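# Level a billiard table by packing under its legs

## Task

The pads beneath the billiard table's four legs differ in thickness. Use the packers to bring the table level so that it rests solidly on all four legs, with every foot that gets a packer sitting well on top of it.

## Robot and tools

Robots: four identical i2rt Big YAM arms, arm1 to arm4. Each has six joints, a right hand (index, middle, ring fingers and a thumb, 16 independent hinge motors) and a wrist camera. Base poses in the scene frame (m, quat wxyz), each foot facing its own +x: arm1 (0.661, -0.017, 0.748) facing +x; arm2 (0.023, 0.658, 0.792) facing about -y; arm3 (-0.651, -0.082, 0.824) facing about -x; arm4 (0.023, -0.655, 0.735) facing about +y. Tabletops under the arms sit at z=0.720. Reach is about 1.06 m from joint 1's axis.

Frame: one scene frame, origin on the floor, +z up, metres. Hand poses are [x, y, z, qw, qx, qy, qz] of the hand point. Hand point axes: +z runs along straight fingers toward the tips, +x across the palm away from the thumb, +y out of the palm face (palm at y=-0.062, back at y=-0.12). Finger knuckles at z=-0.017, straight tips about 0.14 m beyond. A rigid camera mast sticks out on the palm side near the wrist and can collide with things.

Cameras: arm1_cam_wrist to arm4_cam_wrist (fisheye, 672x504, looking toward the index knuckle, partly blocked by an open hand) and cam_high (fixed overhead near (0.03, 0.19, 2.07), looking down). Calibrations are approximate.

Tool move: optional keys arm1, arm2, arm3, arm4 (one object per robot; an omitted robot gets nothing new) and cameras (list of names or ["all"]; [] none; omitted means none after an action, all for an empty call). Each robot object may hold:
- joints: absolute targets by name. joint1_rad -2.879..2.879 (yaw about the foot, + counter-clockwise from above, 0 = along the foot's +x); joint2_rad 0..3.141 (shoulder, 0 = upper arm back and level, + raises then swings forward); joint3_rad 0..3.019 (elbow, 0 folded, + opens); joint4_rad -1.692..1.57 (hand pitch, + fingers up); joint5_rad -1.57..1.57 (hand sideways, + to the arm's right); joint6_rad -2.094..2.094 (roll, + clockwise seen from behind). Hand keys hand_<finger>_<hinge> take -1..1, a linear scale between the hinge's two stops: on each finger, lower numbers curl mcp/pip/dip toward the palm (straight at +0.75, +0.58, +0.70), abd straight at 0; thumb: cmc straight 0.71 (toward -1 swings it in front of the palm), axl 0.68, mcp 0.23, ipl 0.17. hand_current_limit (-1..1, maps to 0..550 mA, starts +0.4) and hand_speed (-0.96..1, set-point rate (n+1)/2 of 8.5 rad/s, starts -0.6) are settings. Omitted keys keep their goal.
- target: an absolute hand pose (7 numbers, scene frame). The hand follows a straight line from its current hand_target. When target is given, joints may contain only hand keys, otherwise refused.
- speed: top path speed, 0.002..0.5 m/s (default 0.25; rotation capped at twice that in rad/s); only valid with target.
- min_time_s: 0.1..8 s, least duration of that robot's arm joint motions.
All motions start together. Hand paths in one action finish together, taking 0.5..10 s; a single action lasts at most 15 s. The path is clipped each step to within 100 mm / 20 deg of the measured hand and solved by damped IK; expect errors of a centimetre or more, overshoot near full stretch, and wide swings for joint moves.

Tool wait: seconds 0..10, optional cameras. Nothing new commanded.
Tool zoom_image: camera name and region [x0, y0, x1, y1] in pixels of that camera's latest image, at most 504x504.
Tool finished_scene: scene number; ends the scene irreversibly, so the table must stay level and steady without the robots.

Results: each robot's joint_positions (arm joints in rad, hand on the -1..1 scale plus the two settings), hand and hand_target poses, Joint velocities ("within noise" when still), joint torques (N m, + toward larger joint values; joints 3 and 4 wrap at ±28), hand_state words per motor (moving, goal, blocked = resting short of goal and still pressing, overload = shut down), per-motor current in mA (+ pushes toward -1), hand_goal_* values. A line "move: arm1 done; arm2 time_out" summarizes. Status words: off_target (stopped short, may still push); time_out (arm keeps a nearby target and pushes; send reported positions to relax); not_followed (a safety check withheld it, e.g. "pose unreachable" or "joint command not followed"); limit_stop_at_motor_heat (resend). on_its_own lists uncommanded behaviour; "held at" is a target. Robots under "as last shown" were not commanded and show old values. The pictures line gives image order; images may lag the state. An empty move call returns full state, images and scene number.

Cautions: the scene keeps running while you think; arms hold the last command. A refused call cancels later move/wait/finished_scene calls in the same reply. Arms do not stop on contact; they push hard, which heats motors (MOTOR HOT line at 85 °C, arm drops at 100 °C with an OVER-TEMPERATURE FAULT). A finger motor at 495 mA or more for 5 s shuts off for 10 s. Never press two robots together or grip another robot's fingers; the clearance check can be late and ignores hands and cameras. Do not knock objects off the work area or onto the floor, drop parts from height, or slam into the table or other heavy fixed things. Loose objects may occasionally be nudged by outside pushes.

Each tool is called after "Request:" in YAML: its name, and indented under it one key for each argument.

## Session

Request:
wait:
  seconds: 0.1
  cameras: ["all"]

Request:
zoom_image:
  camera: "cam_high"
  region: [180, 100, 500, 440]

Scene clock: 0.10 s.
Joint torques (N m): arm1=[0.91 2.08 7.61 2.25 0.1 -0.12] | arm2=[1.2 0.85 8.72 2.07 0 0.03] | arm3=[-1.85 2.37 9.81 1.51 0.03 -0.09] | arm4=[-0.21 1.55 9.07 2.8 -0.02 -0.1]
Motor temperatures (°C): arm1=[27 29 29 24 26 26] | arm2=[25 24 34 26 26 25] | arm3=[28 28 33 27 25 25] | arm4=[28 24 30 24 23 25]
Heat: arm1: hottest joint2_rad 29 °C; arm2: hottest joint3_rad 34 °C; arm3: hottest joint3_rad 33 °C; arm4: hottest joint3_rad 30 °C.
Joint velocities: within noise
arm1.joint_positions: joint1_rad=-0.615 joint2_rad=+0.645 joint3_rad=+1.439 joint4_rad=-1.346 joint5_rad=-0.006 joint6_rad=+1.069 hand_index_mcp=+0.755 hand_index_abd=+0.000 hand_index_pip=+0.577 hand_index_dip=+0.696 hand_middle_mcp=+0.755 hand_middle_abd=+0.000 hand_middle_pip=+0.577 hand_middle_dip=+0.696 hand_ring_mcp=+0.755 hand_ring_abd=+0.000 hand_ring_pip=+0.577 hand_ring_dip=+0.696 hand_thumb_cmc=+0.715 hand_thumb_axl=+0.677 hand_thumb_mcp=+0.226 hand_thumb_ipl=+0.168 hand_current_limit=+0.400 hand_speed=-0.600
arm1.joint_status: not commanded
arm1.hand_state: moving,goal,goal,goal,moving,goal,goal,goal,moving,goal,goal,goal,goal,goal,goal,goal
arm1.index_mcp_current_ma: 3
arm1.index_abd_current_ma: 1
arm1.index_pip_current_ma: 3
arm1.index_dip_current_ma: 0
arm1.middle_mcp_current_ma: 4
arm1.middle_abd_current_ma: 1
arm1.middle_pip_current_ma: 3
arm1.middle_dip_current_ma: 0
arm1.ring_mcp_current_ma: 4
arm1.ring_abd_current_ma: 1
arm1.ring_pip_current_ma: 3
arm1.ring_dip_current_ma: 0
arm1.thumb_cmc_current_ma: 3
arm1.thumb_axl_current_ma: -3
arm1.thumb_mcp_current_ma: -1
arm1.thumb_ipl_current_ma: -2
arm1.hand_goal_index_mcp: 0.754
arm1.hand_goal_index_abd: 0.000
arm1.hand_goal_index_pip: 0.576
arm1.hand_goal_index_dip: 0.696
arm1.hand_goal_middle_mcp: 0.754
arm1.hand_goal_middle_abd: 0.000
arm1.hand_goal_middle_pip: 0.576
arm1.hand_goal_middle_dip: 0.696
arm1.hand_goal_ring_mcp: 0.754
arm1.hand_goal_ring_abd: 0.000
arm1.hand_goal_ring_pip: 0.576
arm1.hand_goal_ring_dip: 0.696
arm1.hand_goal_thumb_cmc: 0.714
arm1.hand_goal_thumb_axl: 0.678
arm1.hand_goal_thumb_mcp: 0.226
arm1.hand_goal_thumb_ipl: 0.168
arm1.hand: x=+0.5069 y=+0.1929 z=+1.3223 quat_wxyz=(-0.413, +0.050, +0.871, +0.262) (m; scene frame)
arm1.hand_target: x=+0.5091 y=+0.1912 z=+1.3313 quat_wxyz=(-0.421, +0.050, +0.866, +0.266) (m; scene frame)
arm1.hand_status: not commanded
arm2.joint_positions: joint1_rad=-0.797 joint2_rad=+0.629 joint3_rad=+1.340 joint4_rad=-1.307 joint5_rad=-0.053 joint6_rad=+1.148 hand_index_mcp=+0.754 hand_index_abd=+0.000 hand_index_pip=+0.577 hand_index_dip=+0.696 hand_middle_mcp=+0.754 hand_middle_abd=+0.000 hand_middle_pip=+0.577 hand_middle_dip=+0.696 hand_ring_mcp=+0.754 hand_ring_abd=+0.000 hand_ring_pip=+0.577 hand_ring_dip=+0.696 hand_thumb_cmc=+0.714 hand_thumb_axl=+0.677 hand_thumb_mcp=+0.226 hand_thumb_ipl=+0.168 hand_current_limit=+0.400 hand_speed=-0.600
arm2.joint_status: not commanded
arm2.hand_state: goal,goal,goal,goal,goal,goal,goal,goal,goal,goal,goal,goal,goal,goal,goal,goal
arm2.index_mcp_current_ma: -1
arm2.index_abd_current_ma: 1
arm2.index_pip_current_ma: 2
arm2.index_dip_current_ma: 0
arm2.middle_mcp_current_ma: -1
arm2.middle_abd_current_ma: 1
arm2.middle_pip_current_ma: 2
arm2.middle_dip_current_ma: 0
arm2.ring_mcp_current_ma: -1
arm2.ring_abd_current_ma: 1
arm2.ring_pip_current_ma: 2
arm2.ring_dip_current_ma: 0
arm2.thumb_cmc_current_ma: 1
arm2.thumb_axl_current_ma: -2
arm2.thumb_mcp_current_ma: -1
arm2.thumb_ipl_current_ma: -1
arm2.hand_goal_index_mcp: 0.754
arm2.hand_goal_index_abd: 0.000
arm2.hand_goal_index_pip: 0.576
arm2.hand_goal_index_dip: 0.696
arm2.hand_goal_middle_mcp: 0.754
arm2.hand_goal_middle_abd: 0.000
arm2.hand_goal_middle_pip: 0.576
arm2.hand_goal_middle_dip: 0.696
arm2.hand_goal_ring_mcp: 0.754
arm2.hand_goal_ring_abd: 0.000
arm2.hand_goal_ring_pip: 0.576
arm2.hand_goal_ring_dip: 0.696
arm2.hand_goal_thumb_cmc: 0.714
arm2.hand_goal_thumb_axl: 0.678
arm2.hand_goal_thumb_mcp: 0.226
arm2.hand_goal_thumb_ipl: 0.168
arm2.hand: x=-0.2249 y=+0.5384 z=+1.3186 quat_wxyz=(+0.456, +0.499, -0.730, +0.104) (m; scene frame)
arm2.hand_target: x=-0.2235 y=+0.5399 z=+1.3326 quat_wxyz=(+0.470, +0.495, -0.723, +0.106) (m; scene frame)
arm2.hand_status: not commanded
arm3.joint_positions: joint1_rad=-0.608 joint2_rad=+0.578 joint3_rad=+1.411 joint4_rad=-1.357 joint5_rad=-0.029 joint6_rad=+1.189 hand_index_mcp=+0.754 hand_index_abd=+0.000 hand_index_pip=+0.577 hand_index_dip=+0.696 hand_middle_mcp=+0.754 hand_middle_abd=+0.000 hand_middle_pip=+0.577 hand_middle_dip=+0.696 hand_ring_mcp=+0.754 hand_ring_abd=+0.000 hand_ring_pip=+0.577 hand_ring_dip=+0.696 hand_thumb_cmc=+0.714 hand_thumb_axl=+0.677 hand_thumb_mcp=+0.226 hand_thumb_ipl=+0.168 hand_current_limit=+0.400 hand_speed=-0.600
arm3.joint_status: not commanded
arm3.hand_state: goal,goal,goal,goal,goal,goal,goal,goal,goal,goal,goal,goal,goal,goal,goal,goal
arm3.index_mcp_current_ma: 0
arm3.index_abd_current_ma: 0
arm3.index_pip_current_ma: 0
arm3.index_dip_current_ma: 0
arm3.middle_mcp_current_ma: 0
arm3.middle_abd_current_ma: 0
arm3.middle_pip_current_ma: 0
arm3.middle_dip_current_ma: 0
arm3.ring_mcp_current_ma: 0
arm3.ring_abd_current_ma: 0
arm3.ring_pip_current_ma: 0
arm3.ring_dip_current_ma: 0
arm3.thumb_cmc_current_ma: 0
arm3.thumb_axl_current_ma: 0
arm3.thumb_mcp_current_ma: 0
arm3.thumb_ipl_current_ma: 0
arm3.hand_goal_index_mcp: 0.754
arm3.hand_goal_index_abd: 0.000
arm3.hand_goal_index_pip: 0.576
arm3.hand_goal_index_dip: 0.696
arm3.hand_goal_middle_mcp: 0.754
arm3.hand_goal_middle_abd: 0.000
arm3.hand_goal_middle_pip: 0.576
arm3.hand_goal_middle_dip: 0.696
arm3.hand_goal_ring_mcp: 0.754
arm3.hand_goal_ring_abd: 0.000
arm3.hand_goal_ring_pip: 0.576
arm3.hand_goal_ring_dip: 0.696
arm3.hand_goal_thumb_cmc: 0.714
arm3.hand_goal_thumb_axl: 0.678
arm3.hand_goal_thumb_mcp: 0.226
arm3.hand_goal_thumb_ipl: 0.168
arm3.hand: x=-0.5174 y=-0.2766 z=+1.3847 quat_wxyz=(+0.225, +0.861, -0.090, +0.446) (m; scene frame)
arm3.hand_target: x=-0.5199 y=-0.2749 z=+1.3948 quat_wxyz=(+0.230, +0.855, -0.090, +0.455) (m; scene frame)
arm3.hand_status: not commanded
arm4.joint_positions: joint1_rad=-0.481 joint2_rad=+0.619 joint3_rad=+1.439 joint4_rad=-1.169 joint5_rad=+0.069 joint6_rad=+1.114 hand_index_mcp=+0.755 hand_index_abd=+0.001 hand_index_pip=+0.577 hand_index_dip=+0.696 hand_middle_mcp=+0.755 hand_middle_abd=+0.001 hand_middle_pip=+0.577 hand_middle_dip=+0.696 hand_ring_mcp=+0.755 hand_ring_abd=+0.001 hand_ring_pip=+0.577 hand_ring_dip=+0.696 hand_thumb_cmc=+0.715 hand_thumb_axl=+0.677 hand_thumb_mcp=+0.226 hand_thumb_ipl=+0.168 hand_current_limit=+0.400 hand_speed=-0.600
arm4.joint_status: not commanded
arm4.hand_state: moving,goal,goal,goal,moving,goal,goal,goal,moving,goal,goal,goal,goal,goal,goal,goal
arm4.index_mcp_current_ma: 6
arm4.index_abd_current_ma: 2
arm4.index_pip_current_ma: 3
arm4.index_dip_current_ma: 0
arm4.middle_mcp_current_ma: 5
arm4.middle_abd_current_ma: 2
arm4.middle_pip_current_ma: 3
arm4.middle_dip_current_ma: 0
arm4.ring_mcp_current_ma: 6
arm4.ring_abd_current_ma: 2
arm4.ring_pip_current_ma: 3
arm4.ring_dip_current_ma: 0
arm4.thumb_cmc_current_ma: 3
arm4.thumb_axl_current_ma: -3
arm4.thumb_mcp_current_ma: -1
arm4.thumb_ipl_current_ma: -2
arm4.hand_goal_index_mcp: 0.754
arm4.hand_goal_index_abd: 0.000
arm4.hand_goal_index_pip: 0.576
arm4.hand_goal_index_dip: 0.696
arm4.hand_goal_middle_mcp: 0.754
arm4.hand_goal_middle_abd: 0.000
arm4.hand_goal_middle_pip: 0.576
arm4.hand_goal_middle_dip: 0.696
arm4.hand_goal_ring_mcp: 0.754
arm4.hand_goal_ring_abd: 0.000
arm4.hand_goal_ring_pip: 0.576
arm4.hand_goal_ring_dip: 0.696
arm4.hand_goal_thumb_cmc: 0.714
arm4.hand_goal_thumb_axl: 0.678
arm4.hand_goal_thumb_mcp: 0.226
arm4.hand_goal_thumb_ipl: 0.168
arm4.hand: x=+0.2162 y=-0.4733 z=+1.3538 quat_wxyz=(-0.165, +0.586, +0.572, +0.550) (m; scene frame)
arm4.hand_target: x=+0.2146 y=-0.4767 z=+1.3631 quat_wxyz=(-0.169, +0.582, +0.567, +0.558) (m; scene frame)
arm4.hand_status: not commanded
wait: 0.10 s; no rest
pictures: arm1_cam_wrist, arm2_cam_wrist, arm3_cam_wrist, arm4_cam_wrist, cam_high
camera_calibration:
arm1_cam_wrist: T_world_to_cam=[[0.692218, 0.654731, -0.303582, -0.0441816], [0.682255, -0.730826, -0.0205054, -0.250134], [-0.235291, -0.192926, -0.952585, 1.5314], [0, 0, 0, 1]] pos_world=[0.561564, 0.14157, 1.44025]
arm2_cam_wrist: T_world_to_cam=[[-0.432204, 0.811, -0.394308, 0.0150482], [0.866102, 0.49509, 0.0689442, -0.233409], [0.251132, -0.311713, -0.916389, 1.55019], [0, 0, 0, 1]] pos_world=[-0.180642, 0.586569, 1.4426]
arm3_cam_wrist: T_world_to_cam=[[-0.669404, -0.594924, -0.444931, 0.14057], [-0.651097, 0.758221, -0.0342451, -0.147232], [0.35773, 0.26677, -0.89491, 1.62048], [0, 0, 0, 1]] pos_world=[-0.58146, -0.237034, 1.50769]
arm4_cam_wrist: T_world_to_cam=[[0.747642, -0.523509, -0.40862, 0.183522], [-0.644874, -0.719287, -0.258385, 0.086], [-0.158648, 0.456688, -0.875367, 1.55316], [0, 0, 0, 1]] pos_world=[0.164656, -0.551373, 1.45679]

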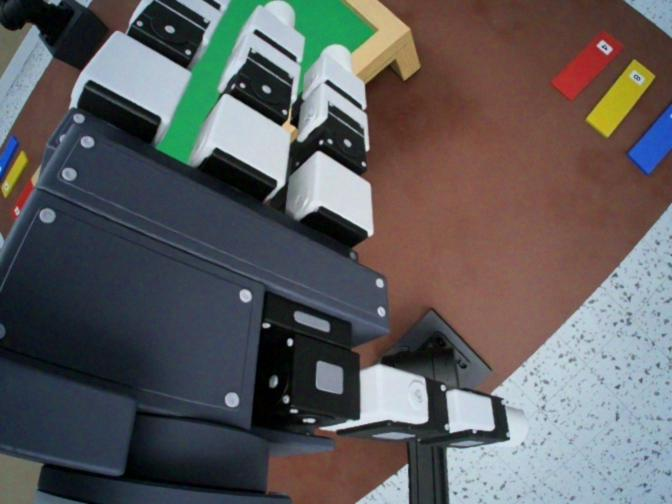

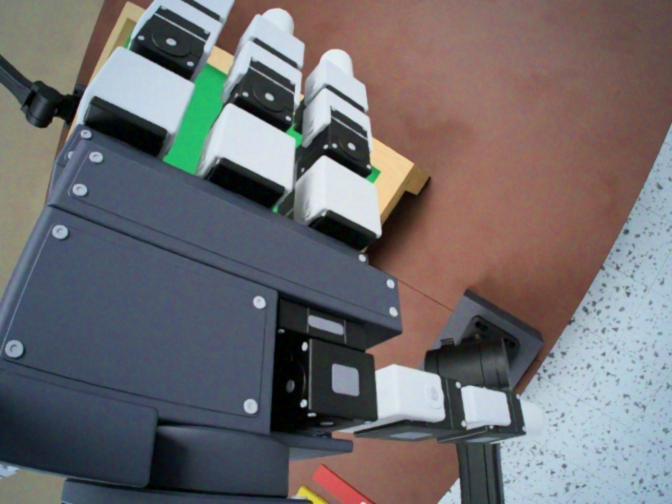

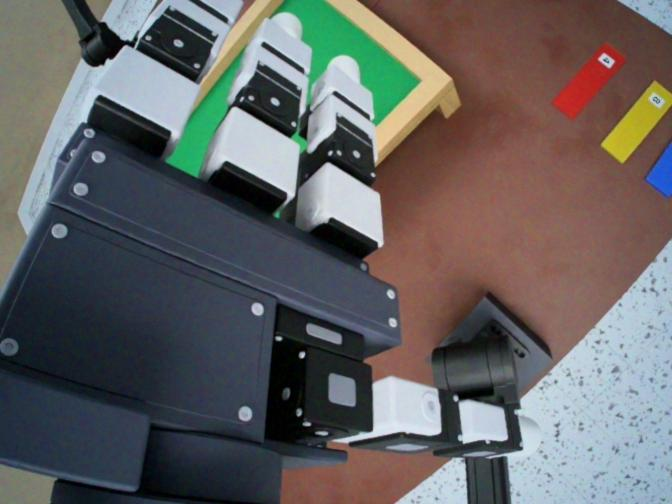

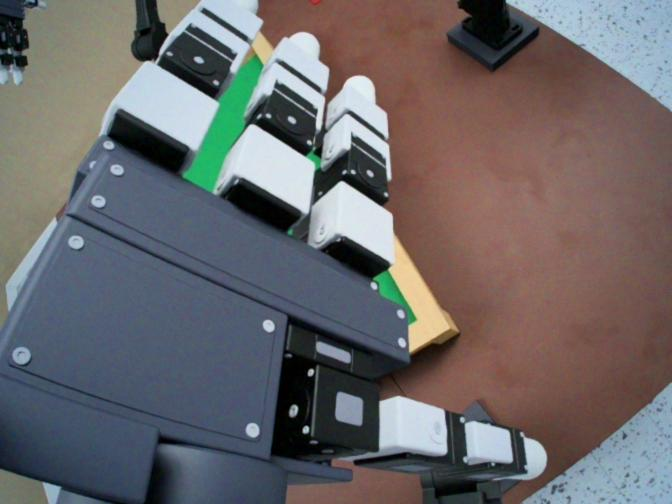

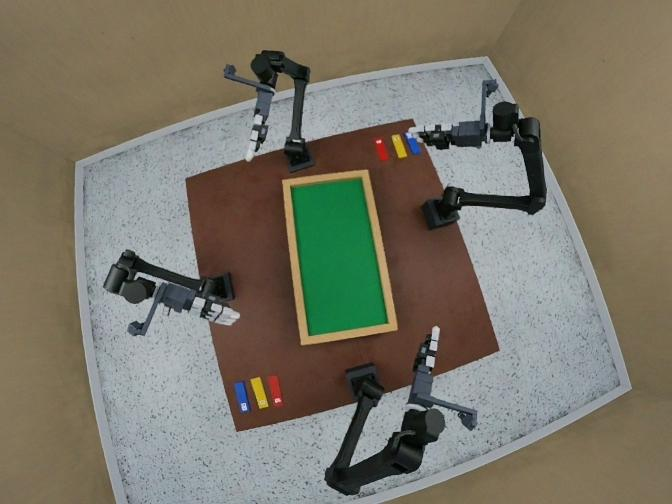

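Scaled by 1.482 from the camera's 672x504 image, which has a finer 960x720 frame.

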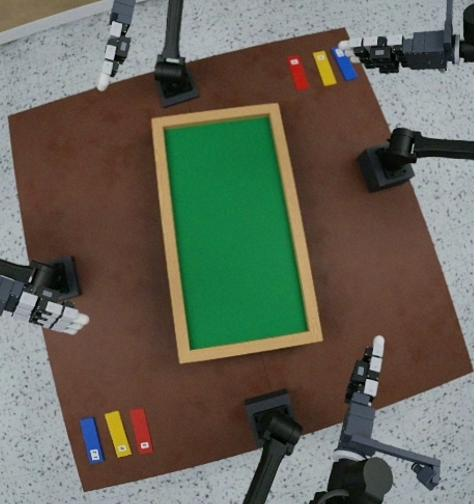

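Request:
zoom_image:
  camera: "arm1_cam_wrist"
  region: [340, 0, 460, 100]

Request:
zoom_image:
  camera: "arm2_cam_wrist"
  region: [360, 130, 480, 230]

Request:
zoom_image:
  camera: "arm3_cam_wrist"
  region: [380, 40, 500, 140]

Request:
zoom_image:
  camera: "arm4_cam_wrist"
  region: [380, 270, 500, 370]

Scaled by 4.200 from the camera's 672x504 image, which has a finer 960x720 frame.

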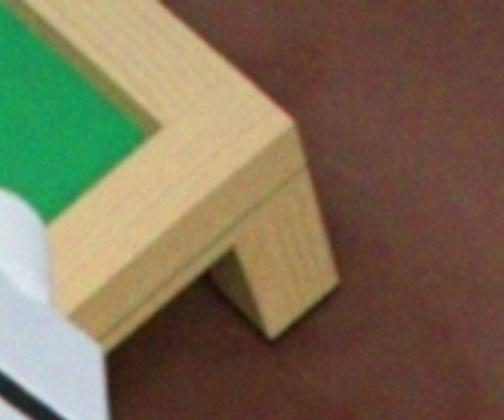

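Scaled by 4.200 from the camera's 672x504 image, which has a finer 960x720 frame.

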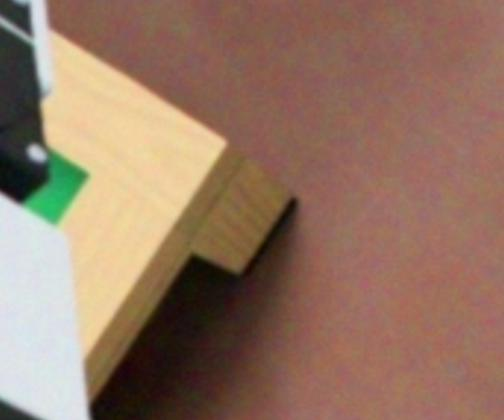

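Scaled by 4.200 from the camera's 672x504 image, which has a finer 960x720 frame.

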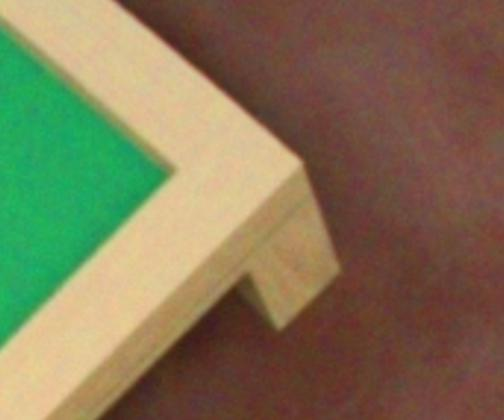

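Scaled by 4.200 from the camera's 672x504 image, which has a finer 960x720 frame.

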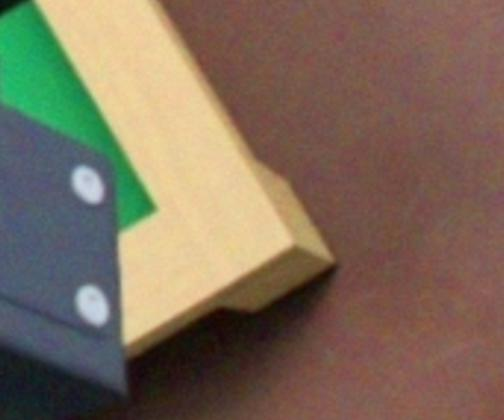

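Request:
move:
  arm1: {"joints":{"joint1_rad":0.93,"joint2_rad":0.75,"joint3_rad":1.45,"joint4_rad":-1.35,"joint5_rad":0,"joint6_rad":-1.6,"hand_index_mcp":0.85,"hand_index_pip":0.1,"hand_index_dip":0.3,"hand_middle_mcp":0.85,"hand_middle_pip":0.1,"hand_middle_dip":0.3,"hand_ring_mcp":0.85,"hand_ring_pip":0.1,"hand_ring_dip":0.3,"hand_thumb_cmc":1.0,"hand_thumb_mcp":0.95,"hand_thumb_ipl":0.5},"min_time_s":2.5}
  arm3: {"joints":{"joint1_rad":-1.2,"joint2_rad":0.7,"joint3_rad":1.411,"joint4_rad":-1.35,"joint5_rad":0,"joint6_rad":1.6,"hand_index_mcp":0.85,"hand_index_pip":0.1,"hand_index_dip":0.3,"hand_middle_mcp":0.85,"hand_middle_pip":0.1,"hand_middle_dip":0.3,"hand_ring_mcp":0.85,"hand_ring_pip":0.1,"hand_ring_dip":0.3,"hand_thumb_cmc":1.0,"hand_thumb_mcp":0.95,"hand_thumb_ipl":0.5},"min_time_s":2.5}
  arm4: {"joints":{"joint1_rad":0.35},"min_time_s":2}

Request:
move:
  arm1: {"target":[0.254,-0.553,0.93,-0.1518,0.8613,0.4774,-0.0842],"speed":0.3}
  arm3: {"target":[-0.536,-0.42,0.93,-0.1311,0.7432,-0.6461,0.1139],"speed":0.3}
  cameras: ["arm1_cam_wrist","arm3_cam_wrist","cam_high"]

Scene clock: 89.63 s.
Joint torques (N m): arm1=[-0.26 0.62 6.79 2.04 0.12 0.13] | arm2=[1.14 0.73 8.75 2.1 0.01 0.03] | arm3=[-2.84 1.03 8.81 1.46 0.15 0.02] | arm4=[0.97 1.61 9.07 2.8 -0.02 -0.1]
Motor temperatures (°C): arm1=[27 29 32 25 26 26] | arm2=[25 24 39 26 26 25] | arm3=[28 28 36 27 25 25] | arm4=[28 24 33 25 23 25]
Heat: arm1: hottest joint3_rad 32 °C; arm2: hottest joint3_rad 39 °C; arm3: hottest joint3_rad 36 °C; arm4: hottest joint3_rad 33 °C.
move: arm1 time_out; arm3 done; arm4 done
Joint velocities: within noise
arm1.joint_positions: joint1_rad=+0.519 joint2_rad=+0.718 joint3_rad=+1.439 joint4_rad=-1.346 joint5_rad=-0.008 joint6_rad=-0.782 hand_index_mcp=+0.853 hand_index_abd=+0.000 hand_index_pip=+0.105 hand_index_dip=+0.304 hand_middle_mcp=+0.854 hand_middle_abd=+0.000 hand_middle_pip=+0.105 hand_middle_dip=+0.303 hand_ring_mcp=+0.854 hand_ring_abd=+0.000 hand_ring_pip=+0.106 hand_ring_dip=+0.303 hand_thumb_cmc=+1.000 hand_thumb_axl=+0.677 hand_thumb_mcp=+0.949 hand_thumb_ipl=+0.498 hand_current_limit=+0.400 hand_speed=-0.600
arm1.joint_status: joint1_rad time_out (moved +1.134 of +1.545); joint6_rad time_out (moved -1.851 of -2.669); the others done
arm1.hand_state: goal,goal,goal,goal,goal,goal,goal,goal,goal,goal,goal,goal,goal,goal,goal,goal
arm1.index_mcp_current_ma: 14
arm1.index_abd_current_ma: -1
arm1.index_pip_current_ma: 18
arm1.index_dip_current_ma: 14
arm1.middle_mcp_current_ma: 19
arm1.middle_abd_current_ma: -1
arm1.middle_pip_current_ma: 20
arm1.middle_dip_current_ma: 13
arm1.ring_mcp_current_ma: 18
arm1.ring_abd_current_ma: -1
arm1.ring_pip_current_ma: 22
arm1.ring_dip_current_ma: 11
arm1.thumb_cmc_current_ma: -1
arm1.thumb_axl_current_ma: -5
arm1.thumb_mcp_current_ma: -5
arm1.thumb_ipl_current_ma: -8
arm1.hand_goal_index_mcp: 0.850
arm1.hand_goal_index_abd: 0.000
arm1.hand_goal_index_pip: 0.100
arm1.hand_goal_index_dip: 0.300
arm1.hand_goal_middle_mcp: 0.850
arm1.hand_goal_middle_abd: 0.000
arm1.hand_goal_middle_pip: 0.100
arm1.hand_goal_middle_dip: 0.300
arm1.hand_goal_ring_mcp: 0.850
arm1.hand_goal_ring_abd: 0.000
arm1.hand_goal_ring_pip: 0.100
arm1.hand_goal_ring_dip: 0.300
arm1.hand_goal_thumb_cmc: 1.000
arm1.hand_goal_thumb_axl: 0.678
arm1.hand_goal_thumb_mcp: 0.950
arm1.hand_goal_thumb_ipl: 0.500
arm1.on_its_own: joint1_rad is held at +0.506, not at your +0.930, since a time_out; joint6_rad is held at -0.769, not at your -1.600, since a time_out
arm1.hand: x=+0.4086 y=-0.2142 z=+1.3465 quat_wxyz=(-0.274, -0.883, +0.121, +0.361) (m; scene frame)
arm1.hand_target: x=+0.4062 y=-0.2095 z=+1.3477 quat_wxyz=(-0.274, -0.881, +0.132, +0.362) (m; scene frame)
arm1.hand_status: not commanded
arm2: as last shown
arm3.joint_positions: joint1_rad=-1.190 joint2_rad=+0.691 joint3_rad=+1.411 joint4_rad=-1.357 joint5_rad=-0.003 joint6_rad=+1.592 hand_index_mcp=+0.850 hand_index_abd=+0.001 hand_index_pip=+0.104 hand_index_dip=+0.303 hand_middle_mcp=+0.850 hand_middle_abd=+0.001 hand_middle_pip=+0.104 hand_middle_dip=+0.303 hand_ring_mcp=+0.850 hand_ring_abd=+0.001 hand_ring_pip=+0.104 hand_ring_dip=+0.303 hand_thumb_cmc=+0.997 hand_thumb_axl=+0.677 hand_thumb_mcp=+0.941 hand_thumb_ipl=+0.497 hand_current_limit=+0.400 hand_speed=-0.600
arm3.joint_status: all done
arm3.hand_state: goal,goal,goal,goal,goal,goal,goal,goal,goal,goal,goal,goal,goal,goal,goal,goal
arm3.index_mcp_current_ma: 0
arm3.index_abd_current_ma: 0
arm3.index_pip_current_ma: 1
arm3.index_dip_current_ma: 1
arm3.middle_mcp_current_ma: 0
arm3.middle_abd_current_ma: 0
arm3.middle_pip_current_ma: 1
arm3.middle_dip_current_ma: 1
arm3.ring_mcp_current_ma: 0
arm3.ring_abd_current_ma: 0
arm3.ring_pip_current_ma: 1
arm3.ring_dip_current_ma: 1
arm3.thumb_cmc_current_ma: -1
arm3.thumb_axl_current_ma: 0
arm3.thumb_mcp_current_ma: -7
arm3.thumb_ipl_current_ma: -1
arm3.hand_goal_index_mcp: 0.850
arm3.hand_goal_index_abd: 0.000
arm3.hand_goal_index_pip: 0.100
arm3.hand_goal_index_dip: 0.300
arm3.hand_goal_middle_mcp: 0.850
arm3.hand_goal_middle_abd: 0.000
arm3.hand_goal_middle_pip: 0.100
arm3.hand_goal_middle_dip: 0.300
arm3.hand_goal_ring_mcp: 0.850
arm3.hand_goal_ring_abd: 0.000
arm3.hand_goal_ring_pip: 0.100
arm3.hand_goal_ring_dip: 0.300
arm3.hand_goal_thumb_cmc: 1.000
arm3.hand_goal_thumb_axl: 0.678
arm3.hand_goal_thumb_mcp: 0.950
arm3.hand_goal_thumb_ipl: 0.500
arm3.hand: x=-0.6384 y=-0.3418 z=+1.3324 quat_wxyz=(+0.246, +0.735, -0.508, +0.376) (m; scene frame)
arm3.hand_target: x=-0.6398 y=-0.3457 z=+1.3315 quat_wxyz=(+0.247, +0.730, -0.515, +0.375) (m; scene frame)
arm3.hand_status: not commanded
arm4.joint_positions: joint1_rad=+0.336 joint2_rad=+0.619 joint3_rad=+1.439 joint4_rad=-1.169 joint5_rad=+0.070 joint6_rad=+1.114 hand_index_mcp=+0.756 hand_index_abd=+0.001 hand_index_pip=+0.577 hand_index_dip=+0.696 hand_middle_mcp=+0.756 hand_middle_abd=+0.001 hand_middle_pip=+0.577 hand_middle_dip=+0.696 hand_ring_mcp=+0.756 hand_ring_abd=+0.001 hand_ring_pip=+0.577 hand_ring_dip=+0.696 hand_thumb_cmc=+0.715 hand_thumb_axl=+0.677 hand_thumb_mcp=+0.226 hand_thumb_ipl=+0.168 hand_current_limit=+0.400 hand_speed=-0.600
arm4.joint_status: all done
arm4.hand_state: goal,goal,goal,goal,goal,goal,goal,goal,goal,goal,goal,goal,goal,goal,goal,goal
arm4.index_mcp_current_ma: 9
arm4.index_abd_current_ma: 3
arm4.index_pip_current_ma: 3
arm4.index_dip_current_ma: 0
arm4.middle_mcp_current_ma: 9
arm4.middle_abd_current_ma: 3
arm4.middle_pip_current_ma: 3
arm4.middle_dip_current_ma: 0
arm4.ring_mcp_current_ma: 10
arm4.ring_abd_current_ma: 3
arm4.ring_pip_current_ma: 3
arm4.ring_dip_current_ma: 0
arm4.thumb_cmc_current_ma: 5
arm4.thumb_axl_current_ma: -3
arm4.thumb_mcp_current_ma: -1
arm4.thumb_ipl_current_ma: -1
arm4.hand_goal_index_mcp: 0.754
arm4.hand_goal_index_abd: 0.000
arm4.hand_goal_index_pip: 0.576
arm4.hand_goal_index_dip: 0.696
arm4.hand_goal_middle_mcp: 0.754
arm4.hand_goal_middle_abd: 0.000
arm4.hand_goal_middle_pip: 0.576
arm4.hand_goal_middle_dip: 0.696
arm4.hand_goal_ring_mcp: 0.754
arm4.hand_goal_ring_abd: 0.000
arm4.hand_goal_ring_pip: 0.576
arm4.hand_goal_ring_dip: 0.696
arm4.hand_goal_thumb_cmc: 0.714
arm4.hand_goal_thumb_axl: 0.678
arm4.hand_goal_thumb_mcp: 0.226
arm4.hand_goal_thumb_ipl: 0.168
arm4.hand: x=+0.0227 y=-0.3903 z=+1.3541 quat_wxyz=(-0.370, +0.311, +0.757, +0.439) (m; scene frame)
arm4.hand_target: x=+0.0204 y=-0.3939 z=+1.3634 quat_wxyz=(-0.380, +0.303, +0.753, +0.443) (m; scene frame)
arm4.hand_status: not commanded
pictures: none
joint command not followed: on one or more control steps a check withheld the commanded joint targets of the arm1 arm, and it was not sent them on those steps.
cause: the commanded joint targets, or the way to them, would bring two parts of the arm too close to each other (its hand and another part of the arm, 22 mm apart when it was first held).

not run: a stop came earlier in this reply.

Request:
move:
  arm1: {"joints":{"joint1_rad":0.93,"joint2_rad":1.2,"joint3_rad":1.5,"joint4_rad":-1.2,"joint5_rad":0,"joint6_rad":-0.8},"min_time_s":1.5}

Request:
move:
  arm1: {"joints":{"joint6_rad":-1.65},"min_time_s":1}

Request:
move:
  arm1: {"target":[0.254,-0.553,0.93,-0.1518,0.8613,0.4774,-0.0842],"speed":0.3}
  arm3: {"target":[-0.536,-0.42,0.93,-0.1311,0.7432,-0.6461,0.1139],"speed":0.3}
  cameras: ["arm1_cam_wrist","arm3_cam_wrist","cam_high"]

Scene clock: 97.37 s.
Joint torques (N m): arm1=[1.73 -6.95 11.33 2.35 0.18 -0.15] | arm2=[1.26 1.03 8.72 2.11 0 0.03] | arm3=[-3.02 1.14 8.76 1.43 0.14 0.02] | arm4=[0.97 1.61 9.07 2.81 -0.02 -0.1]
Motor temperatures (°C): arm1=[27 29 32 25 26 26] | arm2=[25 24 39 26 26 25] | arm3=[28 28 36 27 25 25] | arm4=[28 24 33 25 23 25]
Heat: arm1: hottest joint3_rad 32 °C; arm2: hottest joint3_rad 39 °C; arm3: hottest joint3_rad 36 °C; arm4: hottest joint3_rad 33 °C.
move: arm1 done
Joint velocities: within noise
arm1.joint_positions: joint1_rad=+0.920 joint2_rad=+1.197 joint3_rad=+1.456 joint4_rad=-1.221 joint5_rad=-0.004 joint6_rad=-0.787 hand_index_mcp=+0.853 hand_index_abd=+0.000 hand_index_pip=+0.104 hand_index_dip=+0.304 hand_middle_mcp=+0.854 hand_middle_abd=+0.000 hand_middle_pip=+0.105 hand_middle_dip=+0.303 hand_ring_mcp=+0.854 hand_ring_abd=+0.000 hand_ring_pip=+0.105 hand_ring_dip=+0.303 hand_thumb_cmc=+1.000 hand_thumb_axl=+0.677 hand_thumb_mcp=+0.949 hand_thumb_ipl=+0.498 hand_current_limit=+0.400 hand_speed=-0.600
arm1.joint_status: all done
arm1.hand_state: goal,goal,goal,goal,goal,goal,goal,goal,goal,goal,goal,goal,goal,goal,goal,goal
arm1.index_mcp_current_ma: 14
arm1.index_abd_current_ma: -1
arm1.index_pip_current_ma: 18
arm1.index_dip_current_ma: 14
arm1.middle_mcp_current_ma: 18
arm1.middle_abd_current_ma: -1
arm1.middle_pip_current_ma: 20
arm1.middle_dip_current_ma: 13
arm1.ring_mcp_current_ma: 17
arm1.ring_abd_current_ma: -1
arm1.ring_pip_current_ma: 22
arm1.ring_dip_current_ma: 11
arm1.thumb_cmc_current_ma: -1
arm1.thumb_axl_current_ma: -5
arm1.thumb_mcp_current_ma: -5
arm1.thumb_ipl_current_ma: -8
arm1.hand_goal_index_mcp: 0.850
arm1.hand_goal_index_abd: 0.000
arm1.hand_goal_index_pip: 0.100
arm1.hand_goal_index_dip: 0.300
arm1.hand_goal_middle_mcp: 0.850
arm1.hand_goal_middle_abd: 0.000
arm1.hand_goal_middle_pip: 0.100
arm1.hand_goal_middle_dip: 0.300
arm1.hand_goal_ring_mcp: 0.850
arm1.hand_goal_ring_abd: 0.000
arm1.hand_goal_ring_pip: 0.100
arm1.hand_goal_ring_dip: 0.300
arm1.hand_goal_thumb_cmc: 1.000
arm1.hand_goal_thumb_axl: 0.678
arm1.hand_goal_thumb_mcp: 0.950
arm1.hand_goal_thumb_ipl: 0.500
arm1.hand: x=+0.3766 y=-0.4592 z=+1.1903 quat_wxyz=(-0.222, -0.953, -0.062, +0.196) (m; scene frame)
arm1.hand_target: x=+0.3776 y=-0.4670 z=+1.2182 quat_wxyz=(-0.242, -0.943, -0.071, +0.217) (m; scene frame)
arm1.hand_status: not commanded
arm2, arm3, arm4: as last shown
pictures: none

Scene clock: 100.13 s.
Joint torques (N m): arm1=[1.73 -7 11.21 2.33 0.17 0.14] | arm2=[1.2 0.91 8.75 2.1 0.01 0.02] | arm3=[-2.96 0.79 8.75 1.47 0.15 0.02] | arm4=[0.97 1.55 9.06 2.81 -0.02 -0.1]
Motor temperatures (°C): arm1=[27 29 32 25 26 26] | arm2=[25 24 39 26 26 25] | arm3=[28 28 36 27 25 25] | arm4=[28 24 33 25 23 25]
Heat: arm1: hottest joint3_rad 32 °C; arm2: hottest joint3_rad 39 °C; arm3: hottest joint3_rad 36 °C; arm4: hottest joint3_rad 33 °C.
move: arm1 time_out
Joint velocities: within noise
arm1.joint_positions: joint1_rad=+0.920 joint2_rad=+1.197 joint3_rad=+1.456 joint4_rad=-1.221 joint5_rad=-0.004 joint6_rad=-0.890 hand_index_mcp=+0.853 hand_index_abd=+0.000 hand_index_pip=+0.104 hand_index_dip=+0.304 hand_middle_mcp=+0.854 hand_middle_abd=+0.000 hand_middle_pip=+0.105 hand_middle_dip=+0.303 hand_ring_mcp=+0.854 hand_ring_abd=+0.000 hand_ring_pip=+0.105 hand_ring_dip=+0.303 hand_thumb_cmc=+1.000 hand_thumb_axl=+0.677 hand_thumb_mcp=+0.949 hand_thumb_ipl=+0.498 hand_current_limit=+0.400 hand_speed=-0.600
arm1.joint_status: joint6_rad time_out (moved -0.103 of -0.863)
arm1.hand_state: goal,goal,goal,goal,goal,goal,goal,goal,goal,goal,goal,goal,goal,goal,goal,goal
arm1.index_mcp_current_ma: 14
arm1.index_abd_current_ma: -1
arm1.index_pip_current_ma: 18
arm1.index_dip_current_ma: 14
arm1.middle_mcp_current_ma: 18
arm1.middle_abd_current_ma: -1
arm1.middle_pip_current_ma: 20
arm1.middle_dip_current_ma: 13
arm1.ring_mcp_current_ma: 17
arm1.ring_abd_current_ma: -1
arm1.ring_pip_current_ma: 22
arm1.ring_dip_current_ma: 11
arm1.thumb_cmc_current_ma: -1
arm1.thumb_axl_current_ma: -5
arm1.thumb_mcp_current_ma: -5
arm1.thumb_ipl_current_ma: -8
arm1.hand_goal_index_mcp: 0.850
arm1.hand_goal_index_abd: 0.000
arm1.hand_goal_index_pip: 0.100
arm1.hand_goal_index_dip: 0.300
arm1.hand_goal_middle_mcp: 0.850
arm1.hand_goal_middle_abd: 0.000
arm1.hand_goal_middle_pip: 0.100
arm1.hand_goal_middle_dip: 0.300
arm1.hand_goal_ring_mcp: 0.850
arm1.hand_goal_ring_abd: 0.000
arm1.hand_goal_ring_pip: 0.100
arm1.hand_goal_ring_dip: 0.300
arm1.hand_goal_thumb_cmc: 1.000
arm1.hand_goal_thumb_axl: 0.678
arm1.hand_goal_thumb_mcp: 0.950
arm1.hand_goal_thumb_ipl: 0.500
arm1.on_its_own: joint6_rad is held at -0.877, not at your -1.650, since a time_out
arm1.hand: x=+0.3851 y=-0.4606 z=+1.1875 quat_wxyz=(-0.211, -0.949, -0.111, +0.207) (m; scene frame)
arm1.hand_target: x=+0.3839 y=-0.4681 z=+1.2159 quat_wxyz=(-0.234, -0.939, -0.108, +0.227) (m; scene frame)
arm1.hand_status: not commanded
arm2, arm3, arm4: as last shown
pictures: none
led back after a hold (arm1 arm): the arm was led back toward your command in small steps, so it may still be short of it.
joint command not followed: on one or more control steps a check withheld the commanded joint targets of the arm1 arm, and it was not sent them on those steps.
cause: the commanded joint targets, or the way to them, would bring two parts of the arm too close to each other (its hand and another part of the arm, 15 mm apart when it was first held).

not run: a stop came earlier in this reply.

Request:
move:
  arm1: {"target":[0.315,-0.505,0.93,-0.1732,0.9824,0.0687,-0.0121],"speed":0.3}
  arm3: {"target":[-0.536,-0.42,0.93,-0.1311,0.7432,-0.6461,0.1139],"speed":0.3}
  cameras: ["arm1_cam_wrist","arm3_cam_wrist","cam_high"]

Scene clock: 126.83 s.
Joint torques (N m): arm1=[1.9 -14.1 9.69 -0.88 0.44 0.13] | arm2=[1.26 0.67 8.73 2.1 0.01 0.02] | arm3=[-2.73 -9.41 8.47 0.08 -0.52 0.08] | arm4=[0.97 1.55 9.07 2.81 -0.02 -0.1]
Motor temperatures (°C): arm1=[27 30 34 25 26 26] | arm2=[25 24 40 26 26 25] | arm3=[28 28 36 27 25 25] | arm4=[28 24 33 25 23 25]
Heat: arm1: hottest joint3_rad 34 °C; arm2: hottest joint3_rad 40 °C; arm3: hottest joint3_rad 36 °C; arm4: hottest joint3_rad 33 °C.
move: arm1 off_target; arm3 done
Joint velocities: within noise
arm1.joint_positions: joint1_rad=+0.951 joint2_rad=+1.831 joint3_rad=+1.724 joint4_rad=-1.678 joint5_rad=+0.226 joint6_rad=-0.751 hand_index_mcp=+0.849 hand_index_abd=+0.000 hand_index_pip=+0.103 hand_index_dip=+0.304 hand_middle_mcp=+0.848 hand_middle_abd=+0.000 hand_middle_pip=+0.103 hand_middle_dip=+0.303 hand_ring_mcp=+0.849 hand_ring_abd=+0.000 hand_ring_pip=+0.103 hand_ring_dip=+0.303 hand_thumb_cmc=+1.000 hand_thumb_axl=+0.677 hand_thumb_mcp=+0.949 hand_thumb_ipl=+0.498 hand_current_limit=+0.400 hand_speed=-0.600
arm1.joint_status: not commanded
arm1.hand_state: goal,goal,goal,goal,goal,goal,goal,goal,goal,goal,goal,goal,goal,goal,goal,goal
arm1.index_mcp_current_ma: -6
arm1.index_abd_current_ma: -1
arm1.index_pip_current_ma: 10
arm1.index_dip_current_ma: 14
arm1.middle_mcp_current_ma: -6
arm1.middle_abd_current_ma: -1
arm1.middle_pip_current_ma: 11
arm1.middle_dip_current_ma: 13
arm1.ring_mcp_current_ma: -5
arm1.ring_abd_current_ma: -1
arm1.ring_pip_current_ma: 12
arm1.ring_dip_current_ma: 11
arm1.thumb_cmc_current_ma: -1
arm1.thumb_axl_current_ma: -3
arm1.thumb_mcp_current_ma: -5
arm1.thumb_ipl_current_ma: -8
arm1.hand_goal_index_mcp: 0.850
arm1.hand_goal_index_abd: 0.000
arm1.hand_goal_index_pip: 0.100
arm1.hand_goal_index_dip: 0.300
arm1.hand_goal_middle_mcp: 0.850
arm1.hand_goal_middle_abd: 0.000
arm1.hand_goal_middle_pip: 0.100
arm1.hand_goal_middle_dip: 0.300
arm1.hand_goal_ring_mcp: 0.850
arm1.hand_goal_ring_abd: 0.000
arm1.hand_goal_ring_pip: 0.100
arm1.hand_goal_ring_dip: 0.300
arm1.hand_goal_thumb_cmc: 1.000
arm1.hand_goal_thumb_axl: 0.678
arm1.hand_goal_thumb_mcp: 0.950
arm1.hand_goal_thumb_ipl: 0.500
arm1.hand: x=+0.3163 y=-0.4939 z=+0.9193 quat_wxyz=(+0.158, -0.985, -0.072, +0.018) (m; scene frame)
arm1.hand_target: x=+0.3153 y=-0.5045 z=+0.9296 quat_wxyz=(+0.152, -0.985, -0.071, +0.027) (m; scene frame)
arm1.hand_status: off_target (0.015 m and 2.0 deg from the pose sent, 0.271 m and 50.2 deg at the start; a joint's target at an end of its range on 29 of 75 steps)
arm2, arm4: as last shown
arm3.joint_positions: joint1_rad=-1.191 joint2_rad=+1.384 joint3_rad=+1.011 joint4_rad=-1.113 joint5_rad=-0.335 joint6_rad=+1.809 hand_index_mcp=+0.848 hand_index_abd=+0.001 hand_index_pip=+0.103 hand_index_dip=+0.303 hand_middle_mcp=+0.848 hand_middle_abd=+0.001 hand_middle_pip=+0.103 hand_middle_dip=+0.303 hand_ring_mcp=+0.848 hand_ring_abd=+0.001 hand_ring_pip=+0.103 hand_ring_dip=+0.303 hand_thumb_cmc=+0.997 hand_thumb_axl=+0.677 hand_thumb_mcp=+0.947 hand_thumb_ipl=+0.498 hand_current_limit=+0.400 hand_speed=-0.600
arm3.joint_status: not commanded
arm3.hand_state: goal,goal,goal,goal,goal,goal,goal,goal,goal,goal,goal,goal,goal,goal,goal,goal
arm3.index_mcp_current_ma: 0
arm3.index_abd_current_ma: 0
arm3.index_pip_current_ma: 1
arm3.index_dip_current_ma: 1
arm3.middle_mcp_current_ma: 0
arm3.middle_abd_current_ma: 0
arm3.middle_pip_current_ma: 1
arm3.middle_dip_current_ma: 1
arm3.ring_mcp_current_ma: 0
arm3.ring_abd_current_ma: 0
arm3.ring_pip_current_ma: 1
arm3.ring_dip_current_ma: 1
arm3.thumb_cmc_current_ma: -1
arm3.thumb_axl_current_ma: 0
arm3.thumb_mcp_current_ma: -1
arm3.thumb_ipl_current_ma: 0
arm3.hand_goal_index_mcp: 0.850
arm3.hand_goal_index_abd: 0.000
arm3.hand_goal_index_pip: 0.100
arm3.hand_goal_index_dip: 0.300
arm3.hand_goal_middle_mcp: 0.850
arm3.hand_goal_middle_abd: 0.000
arm3.hand_goal_middle_pip: 0.100
arm3.hand_goal_middle_dip: 0.300
arm3.hand_goal_ring_mcp: 0.850
arm3.hand_goal_ring_abd: 0.000
arm3.hand_goal_ring_pip: 0.100
arm3.hand_goal_ring_dip: 0.300
arm3.hand_goal_thumb_cmc: 1.000
arm3.hand_goal_thumb_axl: 0.678
arm3.hand_goal_thumb_mcp: 0.950
arm3.hand_goal_thumb_ipl: 0.500
arm3.hand: x=-0.5344 y=-0.4167 z=+0.9337 quat_wxyz=(-0.130, +0.749, -0.640, +0.113) (m; scene frame)
arm3.hand_target: x=-0.5361 y=-0.4199 z=+0.9300 quat_wxyz=(-0.131, +0.743, -0.646, +0.114) (m; scene frame)
arm3.hand_status: done (0.005 m and 1.0 deg from the pose sent, 0.423 m and 55.5 deg at the start)
pictures: arm1_cam_wrist, arm3_cam_wrist, cam_high
camera_calibration:
arm1_cam_wrist: T_world_to_cam=[[-0.6663, -0.719555, -0.195665, 0.0668381], [-0.372936, 0.0943344, 0.923049, -0.756362], [-0.645727, 0.687998, -0.331203, 0.963828], [0, 0, 0, 1]] pos_world=[0.384829, -0.543668, 1.03046]
arm3_cam_wrist: T_world_to_cam=[[-0.699307, 0.677431, -0.22816, 0.156967], [0.0843295, 0.395139, 0.914742, -0.711871], [0.70983, 0.620445, -0.333451, 1.07172], [0, 0, 0, 1]] pos_world=[-0.590938, -0.489989, 1.04436]

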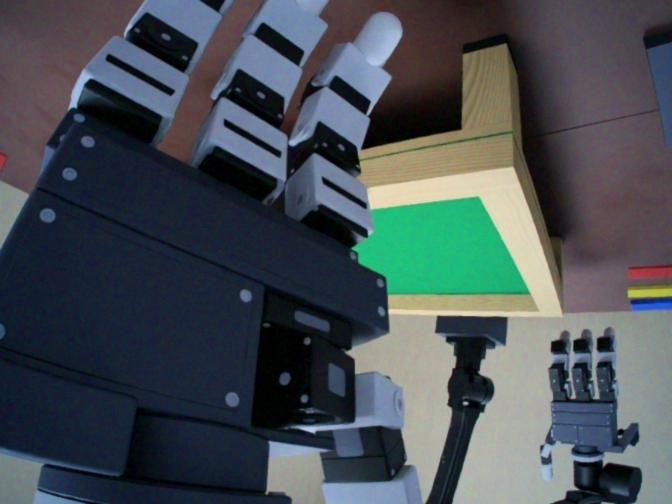

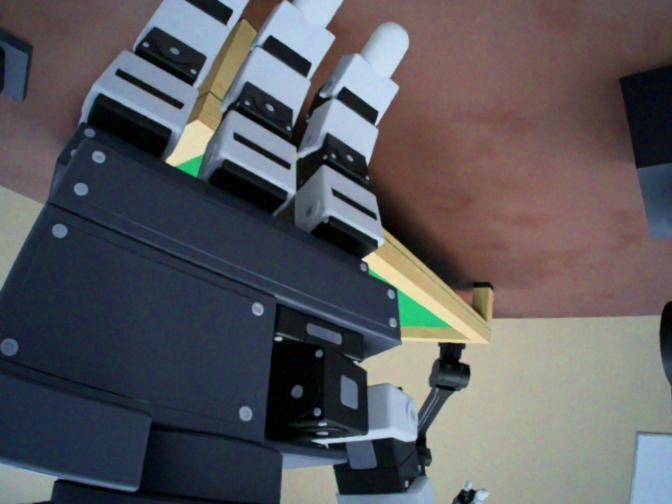

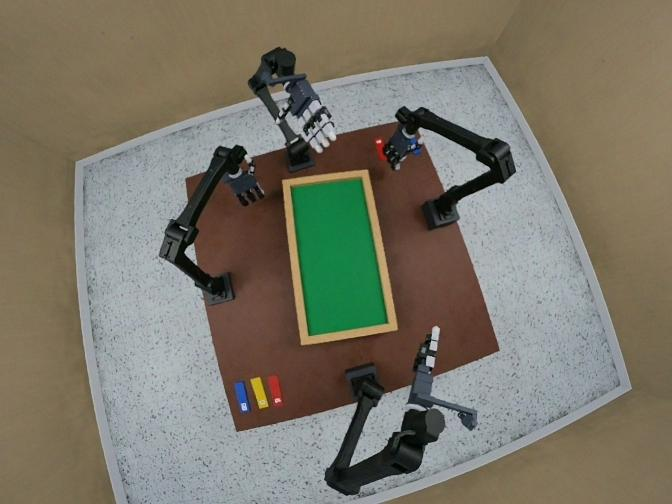

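Request:
zoom_image:
  camera: "arm1_cam_wrist"
  region: [440, 20, 540, 160]

Request:
zoom_image:
  camera: "arm1_cam_wrist"
  region: [530, 210, 590, 294]

Request:
zoom_image:
  camera: "arm3_cam_wrist"
  region: [440, 260, 520, 360]

Request:
zoom_image:
  camera: "arm3_cam_wrist"
  region: [200, 0, 320, 140]

Scaled by 3.600 from the camera's 672x504 image, which has a finer 960x720 frame.

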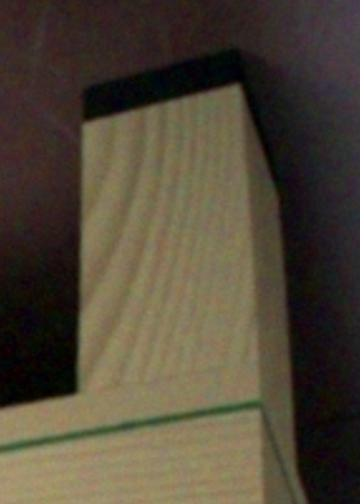

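Scaled by 6.000 from the camera's 672x504 image, which has a finer 960x720 frame.

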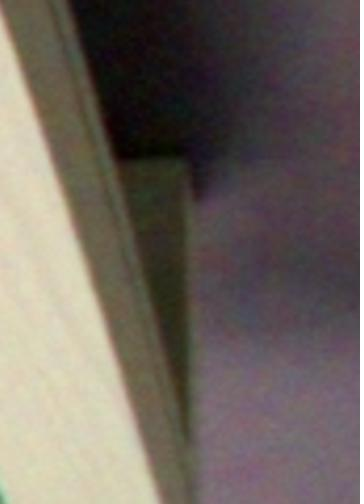

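Scaled by 5.040 from the camera's 672x504 image, which has a finer 960x720 frame.

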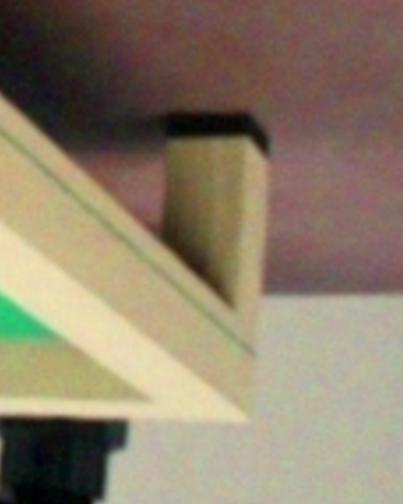

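Scaled by 3.600 from the camera's 672x504 image, which has a finer 960x720 frame.

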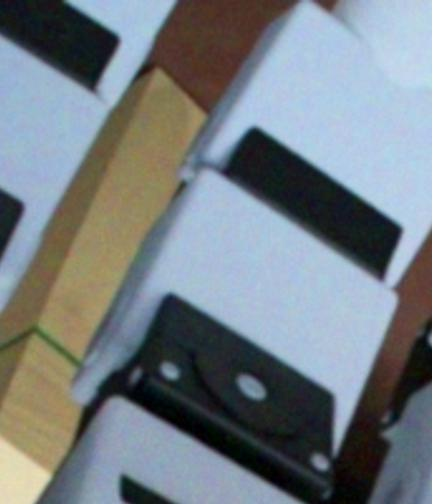

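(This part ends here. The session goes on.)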